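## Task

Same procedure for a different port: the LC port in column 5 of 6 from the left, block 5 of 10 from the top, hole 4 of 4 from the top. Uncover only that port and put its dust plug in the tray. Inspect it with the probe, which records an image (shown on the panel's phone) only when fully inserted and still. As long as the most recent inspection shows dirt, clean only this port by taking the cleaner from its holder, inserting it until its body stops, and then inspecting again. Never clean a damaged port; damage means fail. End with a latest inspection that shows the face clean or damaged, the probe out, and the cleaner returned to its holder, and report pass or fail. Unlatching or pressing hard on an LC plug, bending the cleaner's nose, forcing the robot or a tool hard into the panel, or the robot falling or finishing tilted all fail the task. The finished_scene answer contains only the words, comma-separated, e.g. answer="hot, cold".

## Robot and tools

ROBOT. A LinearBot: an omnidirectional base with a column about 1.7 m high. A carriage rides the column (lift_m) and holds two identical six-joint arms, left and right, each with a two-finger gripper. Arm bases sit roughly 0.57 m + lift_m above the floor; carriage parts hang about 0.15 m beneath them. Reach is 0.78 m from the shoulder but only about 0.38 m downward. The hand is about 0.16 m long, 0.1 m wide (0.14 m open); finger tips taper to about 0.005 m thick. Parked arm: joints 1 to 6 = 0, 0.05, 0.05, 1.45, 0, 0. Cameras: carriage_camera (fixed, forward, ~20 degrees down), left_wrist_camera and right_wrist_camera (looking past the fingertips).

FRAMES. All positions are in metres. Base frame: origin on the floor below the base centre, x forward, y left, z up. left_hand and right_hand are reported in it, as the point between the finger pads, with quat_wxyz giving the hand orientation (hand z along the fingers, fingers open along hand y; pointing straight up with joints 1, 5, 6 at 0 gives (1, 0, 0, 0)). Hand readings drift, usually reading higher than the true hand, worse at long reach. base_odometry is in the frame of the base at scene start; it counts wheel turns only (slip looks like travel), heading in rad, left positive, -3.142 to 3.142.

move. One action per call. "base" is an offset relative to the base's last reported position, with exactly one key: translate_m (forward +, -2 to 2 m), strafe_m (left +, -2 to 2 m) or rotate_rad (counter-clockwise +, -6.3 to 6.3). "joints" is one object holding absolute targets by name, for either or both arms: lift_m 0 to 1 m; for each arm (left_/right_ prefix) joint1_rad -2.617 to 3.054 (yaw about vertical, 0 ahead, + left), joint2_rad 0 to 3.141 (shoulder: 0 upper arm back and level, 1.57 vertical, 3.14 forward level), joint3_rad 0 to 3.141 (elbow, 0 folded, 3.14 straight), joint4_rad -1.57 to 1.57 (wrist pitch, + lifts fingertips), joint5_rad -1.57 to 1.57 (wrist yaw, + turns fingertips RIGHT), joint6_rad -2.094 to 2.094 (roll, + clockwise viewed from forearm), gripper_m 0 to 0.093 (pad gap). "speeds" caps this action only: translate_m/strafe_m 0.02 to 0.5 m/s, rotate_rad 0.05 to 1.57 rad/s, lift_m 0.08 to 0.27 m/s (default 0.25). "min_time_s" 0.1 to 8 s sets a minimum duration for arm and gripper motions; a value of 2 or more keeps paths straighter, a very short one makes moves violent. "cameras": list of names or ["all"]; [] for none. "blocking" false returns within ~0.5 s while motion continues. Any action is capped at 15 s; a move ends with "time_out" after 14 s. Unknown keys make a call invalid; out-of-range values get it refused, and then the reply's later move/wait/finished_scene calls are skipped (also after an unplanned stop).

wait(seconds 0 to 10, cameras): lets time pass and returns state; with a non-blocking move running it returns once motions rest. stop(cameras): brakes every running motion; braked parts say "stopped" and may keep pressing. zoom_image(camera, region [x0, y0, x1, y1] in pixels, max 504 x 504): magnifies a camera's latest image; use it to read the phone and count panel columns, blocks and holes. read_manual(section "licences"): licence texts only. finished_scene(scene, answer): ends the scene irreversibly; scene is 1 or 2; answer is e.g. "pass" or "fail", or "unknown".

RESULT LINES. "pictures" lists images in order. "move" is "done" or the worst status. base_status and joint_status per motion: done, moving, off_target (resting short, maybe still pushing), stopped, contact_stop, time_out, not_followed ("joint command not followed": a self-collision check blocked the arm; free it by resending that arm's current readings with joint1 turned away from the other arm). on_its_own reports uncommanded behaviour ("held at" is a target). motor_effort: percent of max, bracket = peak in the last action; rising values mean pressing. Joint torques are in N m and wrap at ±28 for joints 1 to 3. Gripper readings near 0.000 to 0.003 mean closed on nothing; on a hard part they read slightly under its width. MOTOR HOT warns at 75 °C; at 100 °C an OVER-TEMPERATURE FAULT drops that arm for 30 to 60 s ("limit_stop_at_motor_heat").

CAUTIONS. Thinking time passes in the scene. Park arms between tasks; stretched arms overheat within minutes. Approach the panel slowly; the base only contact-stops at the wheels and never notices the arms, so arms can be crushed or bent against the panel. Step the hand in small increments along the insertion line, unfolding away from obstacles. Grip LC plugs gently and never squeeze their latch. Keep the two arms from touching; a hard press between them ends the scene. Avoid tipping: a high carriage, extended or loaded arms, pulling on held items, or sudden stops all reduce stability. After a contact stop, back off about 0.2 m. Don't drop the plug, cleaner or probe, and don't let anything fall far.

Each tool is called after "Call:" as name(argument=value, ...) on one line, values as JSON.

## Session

Call:
move()

Call:
zoom_image(camera="carriage_camera", region=[350, 150, 650, 350])

Scene clock: 0.00 s.
Joint torques (N m): no reading
base_odometry: x=+0.000 y=+0.000 heading=+0.000
base_status: not commanded
joint_positions: lift_m=+0.296 left_joint1_rad=-0.576 left_joint2_rad=+1.219 left_joint3_rad=+0.845 left_joint4_rad=+0.549 left_joint5_rad=+0.198 left_joint6_rad=-0.034 left_gripper_m=+0.09396 right_joint1_rad=+0.509 right_joint2_rad=+1.256 right_joint3_rad=+0.730 right_joint4_rad=+0.514 right_joint5_rad=+0.519 right_joint6_rad=-0.017 right_gripper_m=+0.04637
joint_status: not commanded
motor_effort: lift_m=+27 drive_wheels=-2
left_hand: x=+0.5651 y=+0.0536 z=+1.2627 quat_wxyz=(+0.708, +0.244, +0.596, -0.289) (m; base frame)
right_hand: x=+0.6275 y=-0.1890 z=+1.1838 quat_wxyz=(+0.704, -0.004, +0.711, -0.012) (m; base frame)
pictures: carriage_camera, left_wrist_camera, right_wrist_camera
Images, in order (width x height): carriage_camera 896x504, left_wrist_camera 896x504, right_wrist_camera 896x504.

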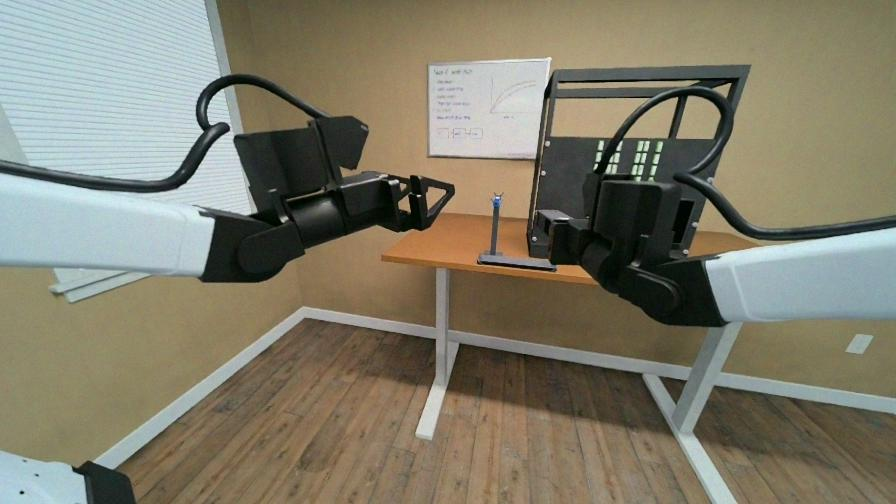

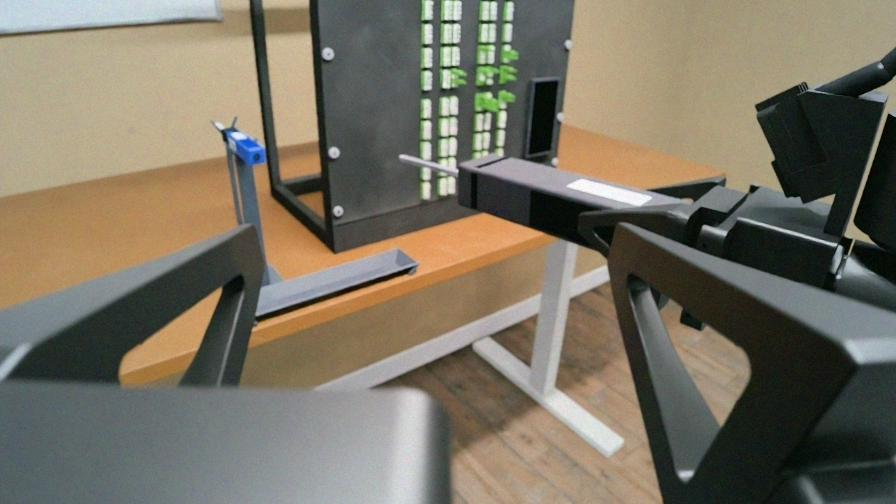

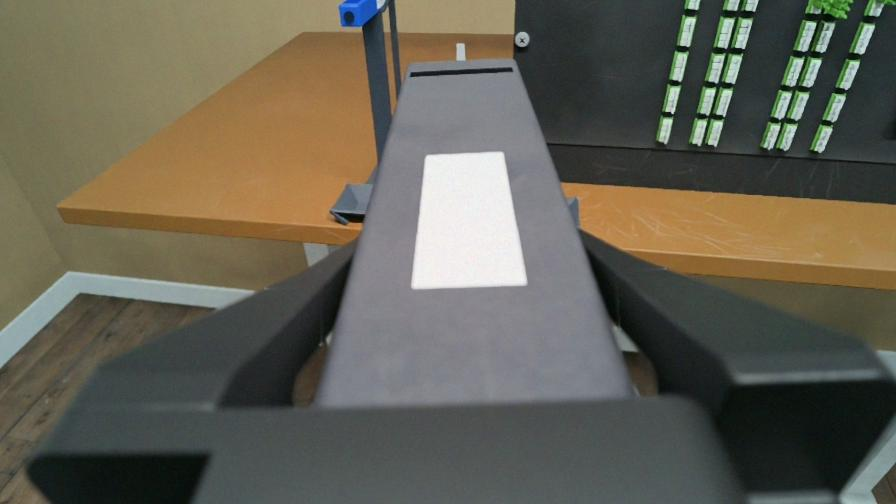

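Scaled by 1.680 from the camera's 896x504 image, which has a finer 1280x720 frame.

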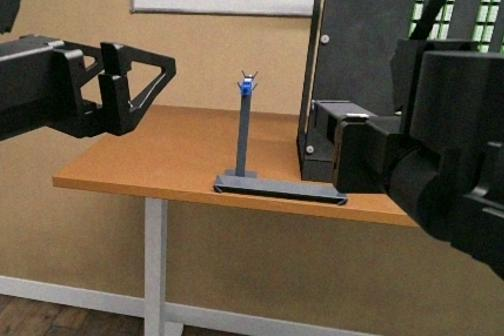

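Call:
move(joints={"left_joint1_rad": 0, "left_joint5_rad": 0, "right_joint1_rad": 0, "right_joint5_rad": 0}, min_time_s=1)

Call:
move(joints={"left_joint1_rad": 0, "left_joint2_rad": 0.05, "left_joint3_rad": 0.05, "left_joint4_rad": 1.45, "left_joint5_rad": 0, "left_joint6_rad": 0, "right_joint1_rad": 0, "right_joint2_rad": 0.05, "right_joint3_rad": 0.05, "right_joint4_rad": 1.45, "right_joint5_rad": 0, "right_joint6_rad": 0}, min_time_s=2, cameras=["carriage_camera"])

Call:
zoom_image(camera="carriage_camera", region=[440, 50, 800, 290])

Scene clock: 2.03 s.
Joint torques (N m): left_arm=[0.24 -4.55 6.3 1.77 0.01 0.05] | right_arm=[-0.2 -4 7.57 3.33 -0.2 -0.03]
move: done
base_odometry: x=+0.000 y=+0.000 heading=+0.000
base_status: not commanded
joint_positions: lift_m=+0.296 left_joint1_rad=-0.006 left_joint2_rad=+1.219 left_joint3_rad=+0.845 left_joint4_rad=+0.549 left_joint5_rad=+0.016 left_joint6_rad=-0.034 left_gripper_m=+0.09396 right_joint1_rad=+0.005 right_joint2_rad=+1.256 right_joint3_rad=+0.730 right_joint4_rad=+0.506 right_joint5_rad=+0.009 right_joint6_rad=-0.017 right_gripper_m=+0.04637
joint_status: all done
motor_effort: lift_m=+27(27) drive_wheels=+1(1)
left_hand: x=+0.6547 y=+0.3058 z=+1.2633 quat_wxyz=(+0.766, -0.003, +0.643, -0.020) (m; base frame)
right_hand: x=+0.6596 y=-0.3106 z=+1.1816 quat_wxyz=(+0.700, -0.004, +0.714, -0.007) (m; base frame)
pictures: none

Scene clock: 4.40 s.
Joint torques (N m): left_arm=[0.23 2.81 3.75 -0.11 0.02 0.22] | right_arm=[-0.14 3.66 5.29 0.21 -0.18 0.14]
move: done
base_odometry: x=+0.000 y=+0.000 heading=+0.000
base_status: not commanded
joint_positions: lift_m=+0.296 left_joint1_rad=-0.006 left_joint2_rad=+0.061 left_joint3_rad=+0.059 left_joint4_rad=+1.436 left_joint5_rad=+0.013 left_joint6_rad=-0.014 left_gripper_m=+0.09396 right_joint1_rad=+0.005 right_joint2_rad=+0.061 right_joint3_rad=+0.055 right_joint4_rad=+1.427 right_joint5_rad=+0.008 right_joint6_rad=-0.014 right_gripper_m=+0.04637
joint_status: all done
motor_effort: lift_m=+27(27) drive_wheels=+0(1)
left_hand: x=+0.2667 y=+0.3085 z=+1.3278 quat_wxyz=(+0.998, +0.006, +0.068, -0.010) (m; base frame)
right_hand: x=+0.2705 y=-0.3122 z=+1.3261 quat_wxyz=(+0.997, +0.003, +0.075, -0.005) (m; base frame)
pictures: carriage_camera
Images, in order (width x height): carriage_camera 896x504.

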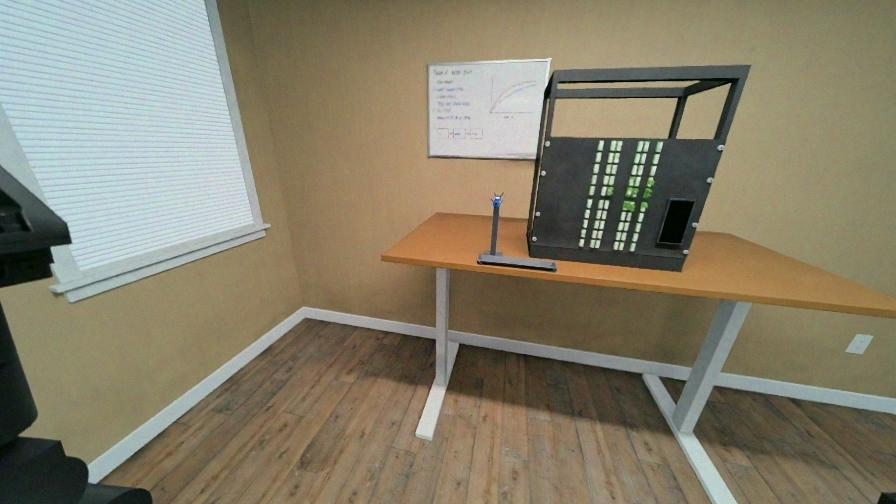

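Scaled by 1.400 from the camera's 896x504 image, which has a finer 1280x720 frame.

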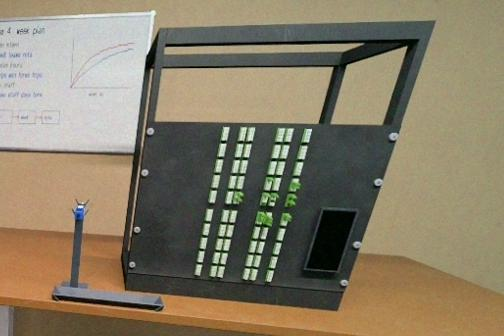

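Call:
move(base={"rotate_rad": -0.261}, speeds={"rotate_rad": 0.4})

Call:
move(base={"strafe_m": -0.5}, joints={"lift_m": 0.42}, speeds={"strafe_m": 0.25}, cameras=["carriage_camera"])

Call:
zoom_image(camera="carriage_camera", region=[220, 80, 520, 300])

Scene clock: 8.03 s.
Joint torques (N m): left_arm=[0.23 2.82 3.74 -0.16 0.03 0.22] | right_arm=[-0.16 3.7 5.15 0.13 -0.16 0.13]
move: done
base_odometry: x=+0.000 y=+0.000 heading=-0.261
base_status: done
joint_positions: lift_m=+0.296 left_joint1_rad=-0.006 left_joint2_rad=+0.061 left_joint3_rad=+0.059 left_joint4_rad=+1.441 left_joint5_rad=+0.012 left_joint6_rad=-0.014 left_gripper_m=+0.09396 right_joint1_rad=+0.005 right_joint2_rad=+0.061 right_joint3_rad=+0.055 right_joint4_rad=+1.434 right_joint5_rad=+0.006 right_joint6_rad=-0.013 right_gripper_m=+0.04637
joint_status: not commanded
motor_effort: lift_m=+27(27) drive_wheels=+5(13)
left_hand: x=+0.2654 y=+0.3087 z=+1.3280 quat_wxyz=(+0.998, +0.006, +0.066, -0.010) (m; base frame)
right_hand: x=+0.2686 y=-0.3118 z=+1.3264 quat_wxyz=(+0.997, +0.002, +0.071, -0.005) (m; base frame)
pictures: none

Scene clock: 11.43 s.
Joint torques (N m): left_arm=[0.18 3.1 4.23 -0.16 0.04 0.2] | right_arm=[-0.05 3.96 5.71 0.15 -0.14 0.15]
move: done
base_odometry: x=-0.129 y=-0.483 heading=-0.261
base_status: done
joint_positions: lift_m=+0.420 left_joint1_rad=-0.005 left_joint2_rad=+0.058 left_joint3_rad=+0.053 left_joint4_rad=+1.441 left_joint5_rad=+0.011 left_joint6_rad=-0.013 left_gripper_m=+0.09396 right_joint1_rad=+0.004 right_joint2_rad=+0.058 right_joint3_rad=+0.047 right_joint4_rad=+1.435 right_joint5_rad=+0.002 right_joint6_rad=-0.013 right_gripper_m=+0.04637
joint_status: all done
motor_effort: lift_m=+29(37) drive_wheels=-1(11)
left_hand: x=+0.2663 y=+0.3089 z=+1.4496 quat_wxyz=(+0.998, +0.005, +0.067, -0.009) (m; base frame)
right_hand: x=+0.2697 y=-0.3111 z=+1.4479 quat_wxyz=(+0.997, +0.000, +0.073, -0.005) (m; base frame)
pictures: carriage_camera
Images, in order (width x height): carriage_camera 896x504.

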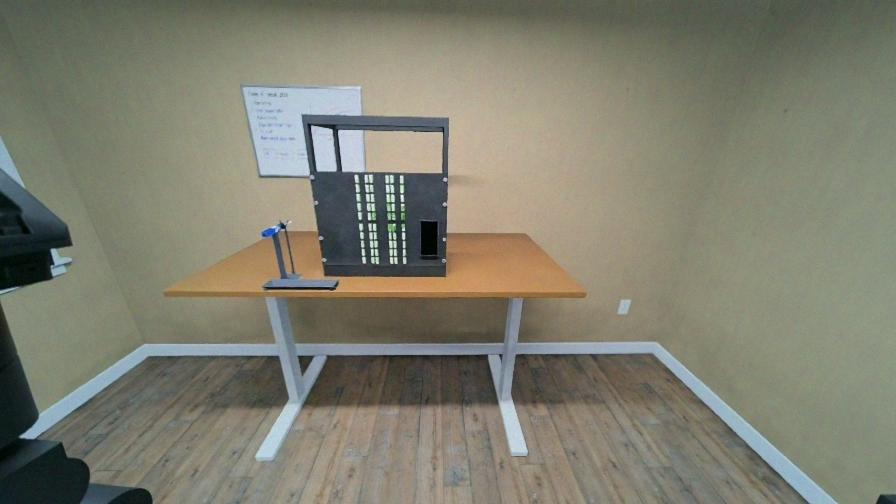

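Scaled by 1.680 from the camera's 896x504 image, which has a finer 1280x720 frame.

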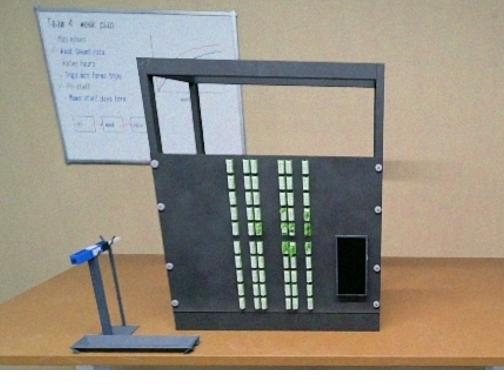

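Call:
move(base={"translate_m": 0.06}, joints={"left_joint1_rad": -0.24, "left_joint2_rad": 2.66, "left_joint3_rad": 1.75, "left_joint4_rad": 1.44, "left_joint5_rad": -0.20, "left_joint6_rad": 0, "lift_m": 0.385}, min_time_s=2.5, speeds={"translate_m": 0.1})

Call:
wait(seconds=0.7, cameras=["left_wrist_camera"])

Scene clock: 14.73 s.
Joint torques (N m): left_arm=[-0.79 -12.82 6.45 1.4 0.06 0.21] | right_arm=[-0.09 4.07 5.78 0.15 -0.11 0.14]
move: done
base_odometry: x=-0.071 y=-0.499 heading=-0.261
base_status: done
joint_positions: lift_m=+0.385 left_joint1_rad=-0.234 left_joint2_rad=+2.637 left_joint3_rad=+1.730 left_joint4_rad=+1.442 left_joint5_rad=-0.184 left_joint6_rad=-0.013 left_gripper_m=+0.09396 right_joint1_rad=+0.004 right_joint2_rad=+0.057 right_joint3_rad=+0.047 right_joint4_rad=+1.435 right_joint5_rad=+0.001 right_joint6_rad=-0.013 right_gripper_m=+0.04637
joint_status: all done
motor_effort: lift_m=+26(28) drive_wheels=-3(8)
left_hand: x=+0.8810 y=+0.1891 z=+1.1913 quat_wxyz=(+0.864, -0.025, +0.499, -0.061) (m; base frame)
right_hand: x=+0.2694 y=-0.3111 z=+1.4131 quat_wxyz=(+0.997, +0.000, +0.073, -0.005) (m; base frame)
pictures: none

Scene clock: 15.43 s.
Joint torques (N m): left_arm=[-0.8 -12.81 6.46 1.4 0.05 0.21] | right_arm=[-0.1 4.05 5.74 0.15 -0.1 0.13]
base_odometry: x=-0.071 y=-0.499 heading=-0.261
base_status: done
joint_positions: lift_m=+0.385 left_joint1_rad=-0.234 left_joint2_rad=+2.637 left_joint3_rad=+1.730 left_joint4_rad=+1.442 left_joint5_rad=-0.184 left_joint6_rad=-0.013 left_gripper_m=+0.09396 right_joint1_rad=+0.004 right_joint2_rad=+0.057 right_joint3_rad=+0.047 right_joint4_rad=+1.435 right_joint5_rad=+0.001 right_joint6_rad=-0.013 right_gripper_m=+0.04637
joint_status: all done
motor_effort: lift_m=+26(28) drive_wheels=-3(8)
left_hand: x=+0.8811 y=+0.1892 z=+1.1913 quat_wxyz=(+0.864, -0.025, +0.499, -0.061) (m; base frame)
right_hand: x=+0.2694 y=-0.3111 z=+1.4131 quat_wxyz=(+0.997, +0.000, +0.073, -0.005) (m; base frame)
wait: 0.70 s; at rest by 0.27 s
pictures: left_wrist_camera
Images, in order (width x height): left_wrist_camera 896x504.

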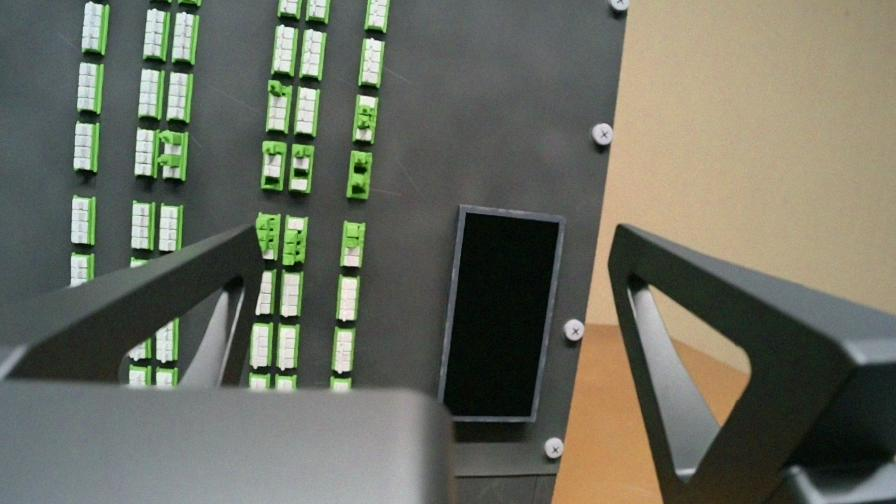

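Call:
zoom_image(camera="left_wrist_camera", region=[250, 130, 390, 210])

Call:
zoom_image(camera="left_wrist_camera", region=[275, 135, 335, 205])

Scaled by 3.600 from the camera's 896x504 image, which has a finer 1280x720 frame.

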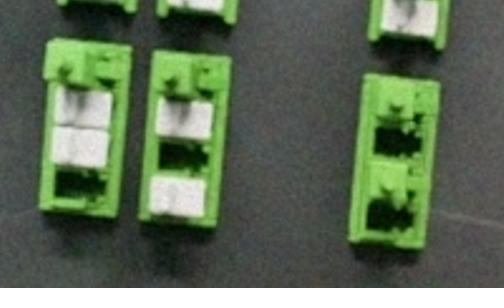

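Scaled by 7.200 from the camera's 896x504 image, which has a finer 1280x720 frame.

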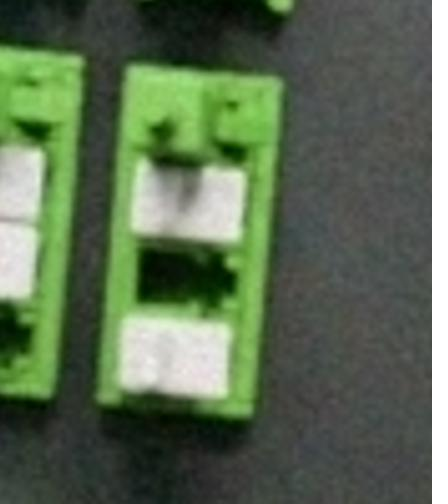

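Call:
move(joints={"left_joint1_rad": -0.083, "left_joint2_rad": 2.435, "left_joint3_rad": 1.753, "left_joint4_rad": 0.932, "left_joint5_rad": -0.083, "left_joint6_rad": 0, "left_gripper_m": 0.0145}, min_time_s=2)

Call:
move(base={"translate_m": 0.09}, speeds={"translate_m": 0.08})

Call:
wait(seconds=0.7, cameras=["left_wrist_camera"])

Scene clock: 22.63 s.
Joint torques (N m): left_arm=[0.31 -19.15 7.36 1.61 0.3 0.21] | right_arm=[-0.12 4.14 5.76 0.15 -0.11 0.15]
move: done
base_odometry: x=-0.071 y=-0.499 heading=-0.261
base_status: not commanded
joint_positions: lift_m=+0.385 left_joint1_rad=-0.090 left_joint2_rad=+2.484 left_joint3_rad=+1.730 left_joint4_rad=+0.950 left_joint5_rad=-0.099 left_joint6_rad=-0.013 left_gripper_m=+0.01463 right_joint1_rad=+0.004 right_joint2_rad=+0.057 right_joint3_rad=+0.047 right_joint4_rad=+1.435 right_joint5_rad=+0.001 right_joint6_rad=-0.013 right_gripper_m=+0.04637
joint_status: all done
motor_effort: lift_m=+26(26) drive_wheels=-3(3)
left_hand: x=+0.9212 y=+0.2659 z=+1.1807 quat_wxyz=(+0.773, -0.014, +0.635, -0.008) (m; base frame)
right_hand: x=+0.2694 y=-0.3111 z=+1.4131 quat_wxyz=(+0.997, +0.000, +0.073, -0.005) (m; base frame)
pictures: none

Scene clock: 24.37 s.
Joint torques (N m): left_arm=[0.27 -18.85 7.36 1.68 0.3 0.21] | right_arm=[-0.09 4.11 5.78 0.11 -0.11 0.14]
move: done
base_odometry: x=+0.016 y=-0.522 heading=-0.262
base_status: done
joint_positions: lift_m=+0.385 left_joint1_rad=-0.090 left_joint2_rad=+2.481 left_joint3_rad=+1.730 left_joint4_rad=+0.942 left_joint5_rad=-0.098 left_joint6_rad=-0.013 left_gripper_m=+0.01463 right_joint1_rad=+0.004 right_joint2_rad=+0.057 right_joint3_rad=+0.047 right_joint4_rad=+1.439 right_joint5_rad=+0.001 right_joint6_rad=-0.013 right_gripper_m=+0.04637
joint_status: not commanded
motor_effort: lift_m=+26(26) drive_wheels=-4(11)
left_hand: x=+0.9213 y=+0.2661 z=+1.1807 quat_wxyz=(+0.771, -0.013, +0.637, -0.008) (m; base frame)
right_hand: x=+0.2685 y=-0.3110 z=+1.4132 quat_wxyz=(+0.997, +0.000, +0.071, -0.005) (m; base frame)
pictures: none

Scene clock: 25.07 s.
Joint torques (N m): left_arm=[0.28 -18.89 7.38 1.68 0.3 0.21] | right_arm=[-0.1 4.05 5.76 0.09 -0.1 0.14]
base_odometry: x=+0.016 y=-0.522 heading=-0.262
base_status: done
joint_positions: lift_m=+0.385 left_joint1_rad=-0.090 left_joint2_rad=+2.481 left_joint3_rad=+1.730 left_joint4_rad=+0.942 left_joint5_rad=-0.098 left_joint6_rad=-0.013 left_gripper_m=+0.01463 right_joint1_rad=+0.004 right_joint2_rad=+0.057 right_joint3_rad=+0.047 right_joint4_rad=+1.440 right_joint5_rad=+0.001 right_joint6_rad=-0.013 right_gripper_m=+0.04637
joint_status: not commanded
motor_effort: lift_m=+26(26) drive_wheels=-3(11)
left_hand: x=+0.9214 y=+0.2661 z=+1.1806 quat_wxyz=(+0.771, -0.013, +0.637, -0.008) (m; base frame)
right_hand: x=+0.2684 y=-0.3110 z=+1.4132 quat_wxyz=(+0.997, +0.000, +0.071, -0.005) (m; base frame)
wait: 0.70 s; at rest by 0.27 s
pictures: left_wrist_camera
Images, in order (width x height): left_wrist_camera 896x504.

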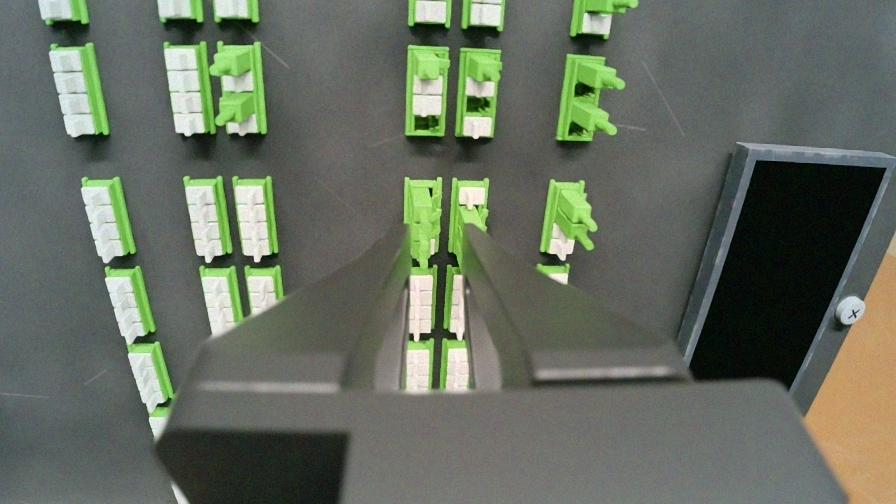

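Call:
move(joints={"left_joint1_rad": -0.107, "left_joint5_rad": -0.100, "lift_m": 0.404}, min_time_s=1)

Call:
wait(seconds=0.7, cameras=["left_wrist_camera"])

Call:
zoom_image(camera="left_wrist_camera", region=[390, 150, 510, 250])

Scene clock: 27.33 s.
Joint torques (N m): left_arm=[-0.84 -17.43 6.69 1.71 0.14 0.21] | right_arm=[-0.12 4.04 5.76 0.09 -0.11 0.13]
move: done
base_odometry: x=+0.016 y=-0.522 heading=-0.262
base_status: not commanded
joint_positions: lift_m=+0.404 left_joint1_rad=-0.100 left_joint2_rad=+2.465 left_joint3_rad=+1.739 left_joint4_rad=+0.938 left_joint5_rad=-0.098 left_joint6_rad=-0.013 left_gripper_m=+0.01463 right_joint1_rad=+0.004 right_joint2_rad=+0.057 right_joint3_rad=+0.047 right_joint4_rad=+1.440 right_joint5_rad=+0.001 right_joint6_rad=-0.013 right_gripper_m=+0.04637
joint_status: all done
motor_effort: lift_m=+29(36) drive_wheels=+4(4)
left_hand: x=+0.9203 y=+0.2592 z=+1.2135 quat_wxyz=(+0.778, -0.011, +0.629, -0.013) (m; base frame)
right_hand: x=+0.2684 y=-0.3110 z=+1.4319 quat_wxyz=(+0.997, +0.000, +0.071, -0.005) (m; base frame)
pictures: none

Scene clock: 28.03 s.
Joint torques (N m): left_arm=[-0.85 -17.44 6.69 1.71 0.14 0.21] | right_arm=[-0.09 4.11 5.78 0.1 -0.1 0.13]
base_odometry: x=+0.016 y=-0.522 heading=-0.262
base_status: not commanded
joint_positions: lift_m=+0.404 left_joint1_rad=-0.100 left_joint2_rad=+2.465 left_joint3_rad=+1.739 left_joint4_rad=+0.938 left_joint5_rad=-0.098 left_joint6_rad=-0.013 left_gripper_m=+0.01463 right_joint1_rad=+0.004 right_joint2_rad=+0.057 right_joint3_rad=+0.047 right_joint4_rad=+1.440 right_joint5_rad=+0.001 right_joint6_rad=-0.013 right_gripper_m=+0.04637
joint_status: all done
motor_effort: lift_m=+29(36) drive_wheels=+4(4)
left_hand: x=+0.9203 y=+0.2592 z=+1.2135 quat_wxyz=(+0.778, -0.011, +0.629, -0.013) (m; base frame)
right_hand: x=+0.2684 y=-0.3110 z=+1.4319 quat_wxyz=(+0.997, +0.000, +0.071, -0.005) (m; base frame)
wait: 0.70 s; at rest by 0.27 s
pictures: left_wrist_camera
Images, in order (width x height): left_wrist_camera 896x504.

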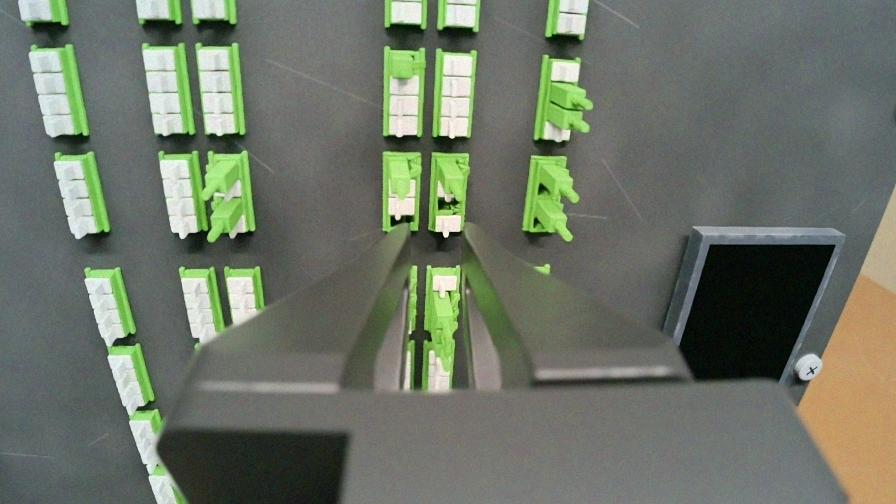

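Scaled by 4.200 from the camera's 896x504 image, which has a finer 1280x720 frame.

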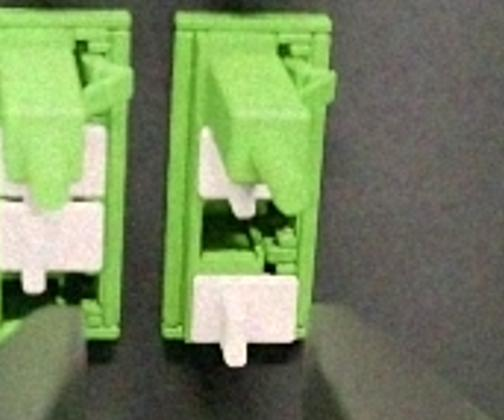

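Call:
move(base={"translate_m": 0.036}, joints={"left_joint1_rad": -0.112, "left_joint5_rad": -0.105, "lift_m": 0.393}, speeds={"translate_m": 0.04}, min_time_s=1)

Call:
wait(seconds=0.7, cameras=["left_wrist_camera"])

Call:
zoom_image(camera="left_wrist_camera", region=[390, 150, 510, 250])

Scene clock: 30.73 s.
Joint torques (N m): left_arm=[-0.98 -17.1 6.69 1.75 0.09 0.2] | right_arm=[-0.14 4.27 5.67 0.14 -0.11 0.13]
move: done
base_odometry: x=+0.051 y=-0.532 heading=-0.262
base_status: done
joint_positions: lift_m=+0.393 left_joint1_rad=-0.103 left_joint2_rad=+2.462 left_joint3_rad=+1.739 left_joint4_rad=+0.933 left_joint5_rad=-0.098 left_joint6_rad=-0.012 left_gripper_m=+0.01463 right_joint1_rad=+0.004 right_joint2_rad=+0.055 right_joint3_rad=+0.047 right_joint4_rad=+1.439 right_joint5_rad=+0.001 right_joint6_rad=-0.013 right_gripper_m=+0.04637
joint_status: all done
motor_effort: lift_m=+26(26) drive_wheels=-3(13)
left_hand: x=+0.9200 y=+0.2566 z=+1.2039 quat_wxyz=(+0.777, -0.009, +0.629, -0.014) (m; base frame)
right_hand: x=+0.2679 y=-0.3109 z=+1.4213 quat_wxyz=(+0.998, +0.000, +0.070, -0.005) (m; base frame)
pictures: none

Scene clock: 31.43 s.
Joint torques (N m): left_arm=[-0.99 -17.16 6.68 1.75 0.1 0.2] | right_arm=[-0.17 4.27 5.75 0.08 -0.1 0.13]
base_odometry: x=+0.051 y=-0.532 heading=-0.262
base_status: done
joint_positions: lift_m=+0.393 left_joint1_rad=-0.103 left_joint2_rad=+2.462 left_joint3_rad=+1.739 left_joint4_rad=+0.933 left_joint5_rad=-0.098 left_joint6_rad=-0.012 left_gripper_m=+0.01463 right_joint1_rad=+0.004 right_joint2_rad=+0.055 right_joint3_rad=+0.047 right_joint4_rad=+1.439 right_joint5_rad=+0.001 right_joint6_rad=-0.013 right_gripper_m=+0.04637
joint_status: all done
motor_effort: lift_m=+26(26) drive_wheels=-3(13)
left_hand: x=+0.9200 y=+0.2566 z=+1.2039 quat_wxyz=(+0.777, -0.009, +0.629, -0.014) (m; base frame)
right_hand: x=+0.2679 y=-0.3109 z=+1.4213 quat_wxyz=(+0.998, +0.000, +0.070, -0.005) (m; base frame)
wait: 0.70 s; at rest by 0.27 s
pictures: left_wrist_camera
Images, in order (width x height): left_wrist_camera 896x504.

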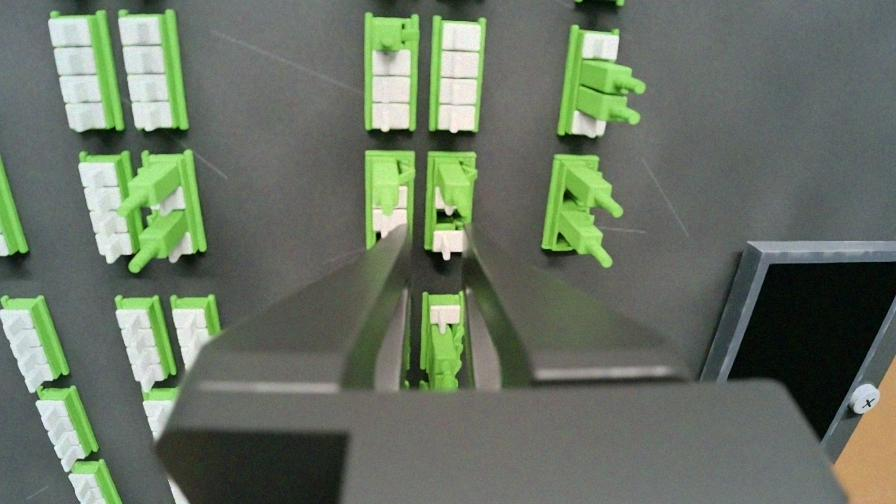

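Scaled by 4.200 from the camera's 896x504 image, which has a finer 1280x720 frame.

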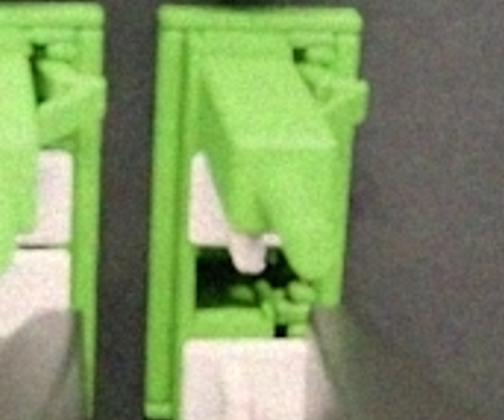

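Call:
move(base={"translate_m": 0.008}, joints={"left_joint1_rad": -0.119, "left_joint5_rad": -0.112, "lift_m": 0.386}, speeds={"translate_m": 0.03}, min_time_s=1)

Call:
wait(seconds=0.7, cameras=["left_wrist_camera"])

Call:
zoom_image(camera="left_wrist_camera", region=[390, 160, 510, 260])

Scene clock: 34.10 s.
Joint torques (N m): left_arm=[-0.98 -17.01 6.64 1.36 0.04 0.17] | right_arm=[-0.12 4.33 5.78 0.08 -0.1 0.13]
move: done
base_odometry: x=+0.058 y=-0.534 heading=-0.263
base_status: done
joint_positions: lift_m=+0.386 left_joint1_rad=-0.110 left_joint2_rad=+2.460 left_joint3_rad=+1.740 left_joint4_rad=+0.972 left_joint5_rad=-0.099 left_joint6_rad=-0.009 left_gripper_m=+0.01463 right_joint1_rad=+0.004 right_joint2_rad=+0.054 right_joint3_rad=+0.047 right_joint4_rad=+1.439 right_joint5_rad=+0.000 right_joint6_rad=-0.013 right_gripper_m=+0.04637
joint_status: all done
motor_effort: lift_m=+25(26) drive_wheels=+3(11)
left_hand: x=+0.9173 y=+0.2523 z=+1.2073 quat_wxyz=(+0.790, -0.008, +0.613, -0.017) (m; base frame)
right_hand: x=+0.2677 y=-0.3109 z=+1.4143 quat_wxyz=(+0.998, +0.000, +0.070, -0.005) (m; base frame)
pictures: none

Scene clock: 34.80 s.
Joint torques (N m): left_arm=[-0.98 -17.01 6.64 1.36 0.04 0.16] | right_arm=[-0.05 4.37 5.75 0.11 -0.11 0.14]
base_odometry: x=+0.058 y=-0.534 heading=-0.263
base_status: done
joint_positions: lift_m=+0.386 left_joint1_rad=-0.110 left_joint2_rad=+2.460 left_joint3_rad=+1.740 left_joint4_rad=+0.972 left_joint5_rad=-0.099 left_joint6_rad=-0.009 left_gripper_m=+0.01463 right_joint1_rad=+0.004 right_joint2_rad=+0.054 right_joint3_rad=+0.047 right_joint4_rad=+1.439 right_joint5_rad=+0.000 right_joint6_rad=-0.013 right_gripper_m=+0.04637
joint_status: all done
motor_effort: lift_m=+25(26) drive_wheels=+3(11)
left_hand: x=+0.9173 y=+0.2523 z=+1.2073 quat_wxyz=(+0.790, -0.008, +0.613, -0.017) (m; base frame)
right_hand: x=+0.2677 y=-0.3109 z=+1.4143 quat_wxyz=(+0.998, +0.000, +0.070, -0.005) (m; base frame)
wait: 0.70 s; at rest by 0.27 s
pictures: left_wrist_camera
Images, in order (width x height): left_wrist_camera 896x504.

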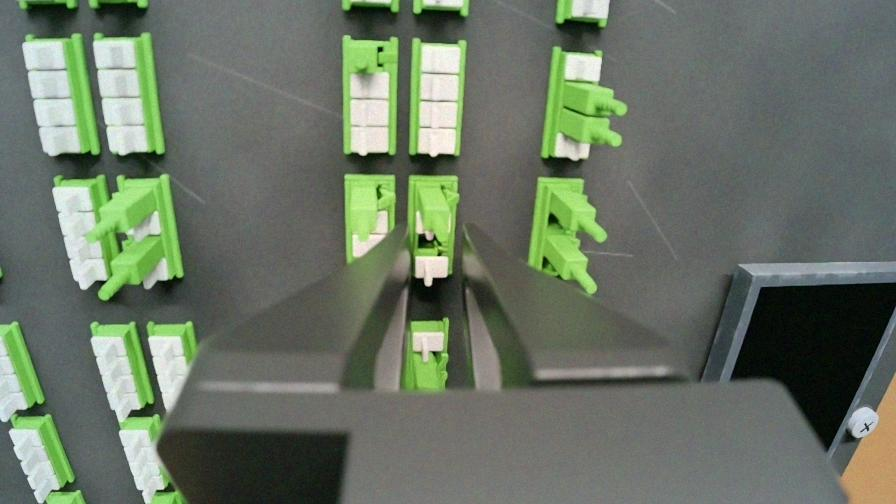

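Scaled by 4.200 from the camera's 896x504 image, which has a finer 1280x720 frame.

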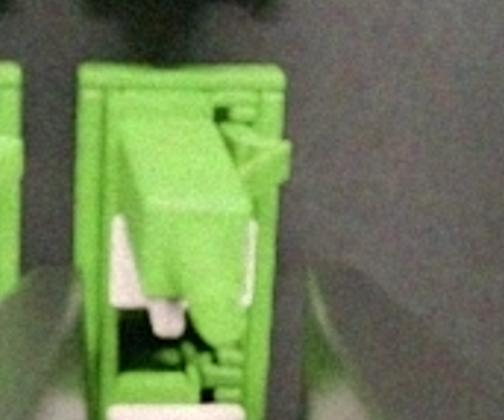

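Call:
move(joints={"lift_m": 0.393})

Call:
move(base={"translate_m": -0.05}, speeds={"translate_m": 0.08})

Call:
move(base={"translate_m": -0.03}, joints={"left_joint6_rad": -1.57}, min_time_s=1)

Call:
wait(seconds=0.5, cameras=["left_wrist_camera"])

Scene clock: 37.33 s.
Joint torques (N m): left_arm=[-0.96 -17.06 6.67 1.56 0.06 0.16] | right_arm=[-0.09 4.31 5.78 0.07 -0.1 0.13]
move: done
base_odometry: x=+0.058 y=-0.534 heading=-0.263
base_status: not commanded
joint_positions: lift_m=+0.393 left_joint1_rad=-0.110 left_joint2_rad=+2.460 left_joint3_rad=+1.740 left_joint4_rad=+0.950 left_joint5_rad=-0.101 left_joint6_rad=-0.009 left_gripper_m=+0.01463 right_joint1_rad=+0.004 right_joint2_rad=+0.054 right_joint3_rad=+0.047 right_joint4_rad=+1.439 right_joint5_rad=+0.000 right_joint6_rad=-0.013 right_gripper_m=+0.04637
joint_status: all done
motor_effort: lift_m=+29(34) drive_wheels=+3(3)
left_hand: x=+0.9186 y=+0.2526 z=+1.2087 quat_wxyz=(+0.783, -0.008, +0.622, -0.015) (m; base frame)
right_hand: x=+0.2676 y=-0.3109 z=+1.4209 quat_wxyz=(+0.998, +0.000, +0.069, -0.005) (m; base frame)
pictures: none

Scene clock: 38.67 s.
Joint torques (N m): left_arm=[-0.98 -17.06 6.65 1.68 0.06 0.16] | right_arm=[-0.08 4.03 5.64 0.08 -0.09 0.16]
move: done
base_odometry: x=+0.010 y=-0.521 heading=-0.262
base_status: done
joint_positions: lift_m=+0.393 left_joint1_rad=-0.110 left_joint2_rad=+2.460 left_joint3_rad=+1.740 left_joint4_rad=+0.941 left_joint5_rad=-0.101 left_joint6_rad=-0.009 left_gripper_m=+0.01463 right_joint1_rad=+0.004 right_joint2_rad=+0.054 right_joint3_rad=+0.047 right_joint4_rad=+1.440 right_joint5_rad=+0.000 right_joint6_rad=-0.013 right_gripper_m=+0.04637
joint_status: not commanded
motor_effort: lift_m=+29(29) drive_wheels=+3(9)
left_hand: x=+0.9191 y=+0.2525 z=+1.2064 quat_wxyz=(+0.780, -0.008, +0.626, -0.015) (m; base frame)
right_hand: x=+0.2674 y=-0.3109 z=+1.4210 quat_wxyz=(+0.998, +0.000, +0.069, -0.005) (m; base frame)
pictures: none

Scene clock: 40.33 s.
Joint torques (N m): left_arm=[-0.84 -17.03 6.67 1.71 0.07 -0.03] | right_arm=[-0.03 4.34 5.78 0.05 -0.09 0.14]
move: done
base_odometry: x=-0.019 y=-0.513 heading=-0.262
base_status: done
joint_positions: lift_m=+0.393 left_joint1_rad=-0.112 left_joint2_rad=+2.460 left_joint3_rad=+1.740 left_joint4_rad=+0.938 left_joint5_rad=-0.101 left_joint6_rad=-1.555 left_gripper_m=+0.01463 right_joint1_rad=+0.004 right_joint2_rad=+0.054 right_joint3_rad=+0.047 right_joint4_rad=+1.442 right_joint5_rad=+0.000 right_joint6_rad=-0.013 right_gripper_m=+0.04637
joint_status: all done
motor_effort: lift_m=+29(29) drive_wheels=-4(11)
left_hand: x=+0.9191 y=+0.2515 z=+1.2057 quat_wxyz=(+0.547, -0.443, +0.444, -0.555) (m; base frame)
right_hand: x=+0.2669 y=-0.3109 z=+1.4210 quat_wxyz=(+0.998, +0.000, +0.068, -0.005) (m; base frame)
pictures: none

Scene clock: 40.83 s.
Joint torques (N m): left_arm=[-0.84 -17.05 6.68 1.71 0.07 -0.03] | right_arm=[-0.05 4.33 5.72 0.03 -0.09 0.12]
base_odometry: x=-0.019 y=-0.513 heading=-0.262
base_status: done
joint_positions: lift_m=+0.393 left_joint1_rad=-0.112 left_joint2_rad=+2.460 left_joint3_rad=+1.740 left_joint4_rad=+0.938 left_joint5_rad=-0.101 left_joint6_rad=-1.556 left_gripper_m=+0.01463 right_joint1_rad=+0.004 right_joint2_rad=+0.054 right_joint3_rad=+0.047 right_joint4_rad=+1.442 right_joint5_rad=+0.000 right_joint6_rad=-0.013 right_gripper_m=+0.04637
joint_status: all done
motor_effort: lift_m=+29(29) drive_wheels=-4(11)
left_hand: x=+0.9191 y=+0.2515 z=+1.2057 quat_wxyz=(+0.547, -0.443, +0.443, -0.555) (m; base frame)
right_hand: x=+0.2669 y=-0.3109 z=+1.4210 quat_wxyz=(+0.998, +0.000, +0.068, -0.005) (m; base frame)
wait: 0.50 s; at rest by 0.27 s
pictures: left_wrist_camera
Images, in order (width x height): left_wrist_camera 896x504.

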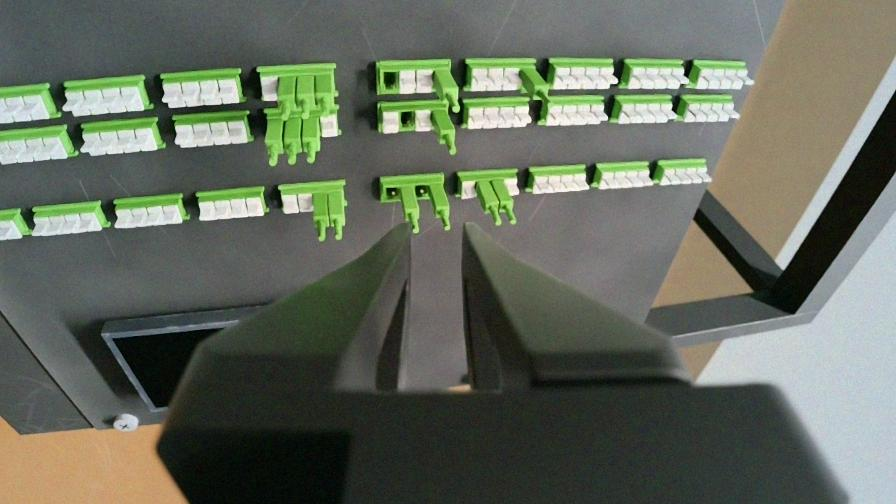

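Call:
move(joints={"left_joint2_rad": 2.340, "left_joint3_rad": 1.772, "left_joint4_rad": 0.595}, min_time_s=1)

Call:
move(base={"translate_m": 0.035}, speeds={"translate_m": 0.05})

Call:
wait(seconds=0.7, cameras=["left_wrist_camera"])

Call:
zoom_image(camera="left_wrist_camera", region=[370, 60, 530, 240])

Scene clock: 43.07 s.
Joint torques (N m): left_arm=[-0.84 -18.56 7.57 1.72 0.04 -0.03] | right_arm=[-0.08 4.38 5.79 0.04 -0.06 0.14]
move: done
base_odometry: x=-0.019 y=-0.513 heading=-0.262
base_status: not commanded
joint_positions: lift_m=+0.393 left_joint1_rad=-0.112 left_joint2_rad=+2.385 left_joint3_rad=+1.751 left_joint4_rad=+0.613 left_joint5_rad=-0.101 left_joint6_rad=-1.556 left_gripper_m=+0.01463 right_joint1_rad=+0.004 right_joint2_rad=+0.054 right_joint3_rad=+0.047 right_joint4_rad=+1.442 right_joint5_rad=+0.000 right_joint6_rad=-0.013 right_gripper_m=+0.04637
joint_status: all done
motor_effort: lift_m=+29(29) drive_wheels=-4(4)
left_hand: x=+0.9209 y=+0.2513 z=+1.1820 quat_wxyz=(+0.496, -0.498, +0.512, -0.493) (m; base frame)
right_hand: x=+0.2669 y=-0.3109 z=+1.4210 quat_wxyz=(+0.998, +0.000, +0.068, -0.005) (m; base frame)
pictures: none

Scene clock: 44.27 s.
Joint torques (N m): left_arm=[-0.84 -18.52 7.57 1.75 0.05 -0.03] | right_arm=[-0.05 4.37 5.78 0.08 -0.1 0.14]
move: done
base_odometry: x=+0.015 y=-0.522 heading=-0.262
base_status: done
joint_positions: lift_m=+0.393 left_joint1_rad=-0.112 left_joint2_rad=+2.385 left_joint3_rad=+1.751 left_joint4_rad=+0.608 left_joint5_rad=-0.101 left_joint6_rad=-1.556 left_gripper_m=+0.01463 right_joint1_rad=+0.004 right_joint2_rad=+0.054 right_joint3_rad=+0.047 right_joint4_rad=+1.440 right_joint5_rad=+0.000 right_joint6_rad=-0.013 right_gripper_m=+0.04637
joint_status: not commanded
motor_effort: lift_m=+29(29) drive_wheels=-4(10)
left_hand: x=+0.9209 y=+0.2513 z=+1.1808 quat_wxyz=(+0.495, -0.499, +0.513, -0.492) (m; base frame)
right_hand: x=+0.2675 y=-0.3108 z=+1.4209 quat_wxyz=(+0.998, -0.001, +0.069, -0.005) (m; base frame)
pictures: none

Scene clock: 44.97 s.
Joint torques (N m): left_arm=[-0.84 -18.56 7.58 1.76 0.04 -0.03] | right_arm=[-0.02 4.37 5.81 0.1 -0.1 0.13]
base_odometry: x=+0.015 y=-0.522 heading=-0.262
base_status: done
joint_positions: lift_m=+0.393 left_joint1_rad=-0.112 left_joint2_rad=+2.385 left_joint3_rad=+1.751 left_joint4_rad=+0.607 left_joint5_rad=-0.101 left_joint6_rad=-1.556 left_gripper_m=+0.01463 right_joint1_rad=+0.004 right_joint2_rad=+0.054 right_joint3_rad=+0.047 right_joint4_rad=+1.440 right_joint5_rad=+0.000 right_joint6_rad=-0.013 right_gripper_m=+0.04637
joint_status: not commanded
motor_effort: lift_m=+29(29) drive_wheels=-4(10)
left_hand: x=+0.9209 y=+0.2513 z=+1.1807 quat_wxyz=(+0.495, -0.500, +0.514, -0.492) (m; base frame)
right_hand: x=+0.2675 y=-0.3108 z=+1.4209 quat_wxyz=(+0.998, -0.001, +0.069, -0.005) (m; base frame)
wait: 0.70 s; at rest by 0.27 s
pictures: left_wrist_camera
Images, in order (width x height): left_wrist_camera 896x504.

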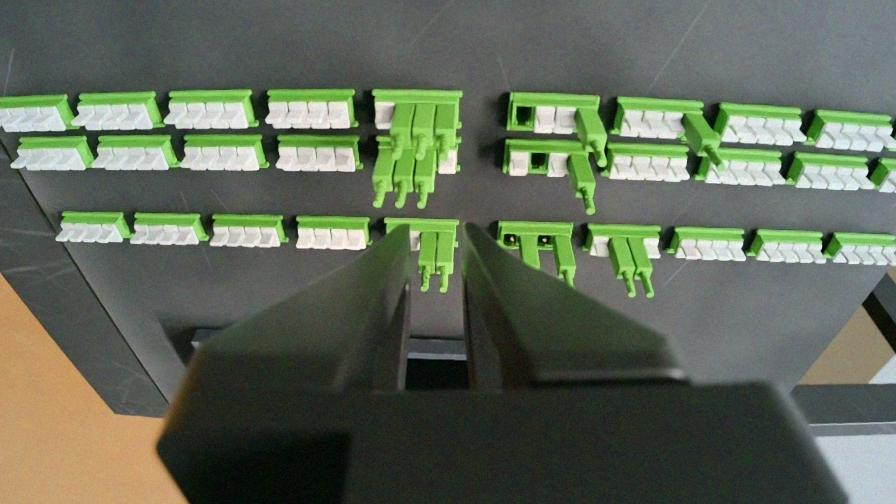

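Scaled by 2.800 from the camera's 896x504 image, which has a finer 1280x720 frame.

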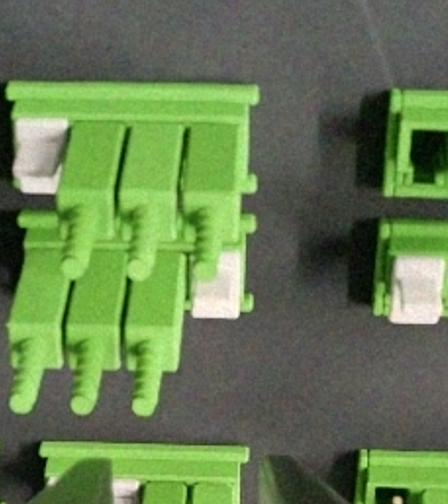

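Call:
move(joints={"left_joint1_rad": -0.102, "lift_m": 0.414, "left_gripper_m": 0.0115})

Call:
move(base={"translate_m": 0.04}, speeds={"translate_m": 0.05})

Call:
wait(seconds=0.7, cameras=["left_wrist_camera"])

Call:
zoom_image(camera="left_wrist_camera", region=[370, 140, 530, 260])

Scene clock: 46.47 s.
Joint torques (N m): left_arm=[0.55 -17.17 7.05 1.81 0.05 -0.02] | right_arm=[-0.12 4.36 5.74 0.08 -0.07 0.15]
move: done
base_odometry: x=+0.015 y=-0.522 heading=-0.262
base_status: not commanded
joint_positions: lift_m=+0.414 left_joint1_rad=-0.112 left_joint2_rad=+2.369 left_joint3_rad=+1.758 left_joint4_rad=+0.601 left_joint5_rad=-0.101 left_joint6_rad=-1.557 left_gripper_m=+0.01163 right_joint1_rad=+0.004 right_joint2_rad=+0.054 right_joint3_rad=+0.047 right_joint4_rad=+1.440 right_joint5_rad=+0.000 right_joint6_rad=-0.013 right_gripper_m=+0.04637
joint_status: all done
motor_effort: lift_m=+28(36) drive_wheels=-3(4)
left_hand: x=+0.9203 y=+0.2513 z=+1.2140 quat_wxyz=(+0.498, -0.496, +0.509, -0.496) (m; base frame)
right_hand: x=+0.2674 y=-0.3108 z=+1.4420 quat_wxyz=(+0.998, -0.001, +0.069, -0.005) (m; base frame)
pictures: none

Scene clock: 47.77 s.
Joint torques (N m): left_arm=[0.81 -15.61 8.25 2.11 0.12 -0.01] | right_arm=[-0.08 4.34 5.78 0.06 -0.08 0.13]
move: done
base_odometry: x=+0.054 y=-0.533 heading=-0.263
base_status: done
joint_positions: lift_m=+0.414 left_joint1_rad=-0.115 left_joint2_rad=+2.353 left_joint3_rad=+1.742 left_joint4_rad=+0.569 left_joint5_rad=-0.110 left_joint6_rad=-1.558 left_gripper_m=+0.01161 right_joint1_rad=+0.004 right_joint2_rad=+0.054 right_joint3_rad=+0.047 right_joint4_rad=+1.440 right_joint5_rad=+0.000 right_joint6_rad=-0.013 right_gripper_m=+0.04637
joint_status: not commanded
motor_effort: lift_m=+28(29) drive_wheels=+6(11)
left_hand: x=+0.9170 y=+0.2511 z=+1.2093 quat_wxyz=(+0.493, -0.505, +0.516, -0.486) (m; base frame)
right_hand: x=+0.2674 y=-0.3108 z=+1.4420 quat_wxyz=(+0.998, -0.001, +0.069, -0.005) (m; base frame)
pictures: none

Scene clock: 48.47 s.
Joint torques (N m): left_arm=[0.81 -15.61 8.27 2.11 0.12 -0.01] | right_arm=[-0.09 4.27 5.76 0.06 -0.09 0.13]
base_odometry: x=+0.054 y=-0.533 heading=-0.263
base_status: done
joint_positions: lift_m=+0.414 left_joint1_rad=-0.115 left_joint2_rad=+2.353 left_joint3_rad=+1.742 left_joint4_rad=+0.569 left_joint5_rad=-0.110 left_joint6_rad=-1.558 left_gripper_m=+0.01161 right_joint1_rad=+0.004 right_joint2_rad=+0.054 right_joint3_rad=+0.047 right_joint4_rad=+1.440 right_joint5_rad=+0.000 right_joint6_rad=-0.013 right_gripper_m=+0.04637
joint_status: not commanded
motor_effort: lift_m=+28(29) drive_wheels=+6(11)
left_hand: x=+0.9170 y=+0.2511 z=+1.2093 quat_wxyz=(+0.493, -0.505, +0.516, -0.486) (m; base frame)
right_hand: x=+0.2674 y=-0.3108 z=+1.4420 quat_wxyz=(+0.998, -0.001, +0.069, -0.005) (m; base frame)
wait: 0.70 s; at rest by 0.27 s
pictures: left_wrist_camera
Images, in order (width x height): left_wrist_camera 896x504.

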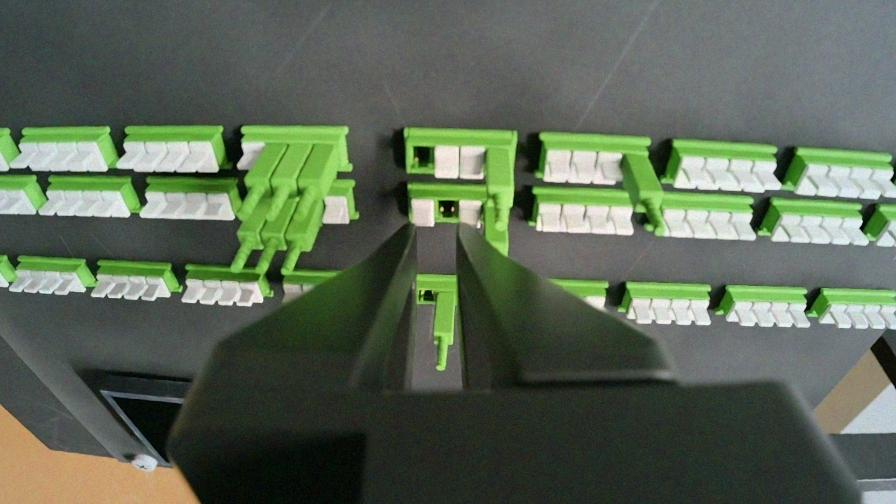

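Scaled by 3.150 from the camera's 896x504 image, which has a finer 1280x720 frame.

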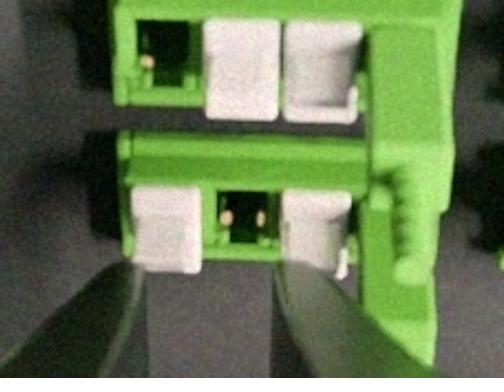

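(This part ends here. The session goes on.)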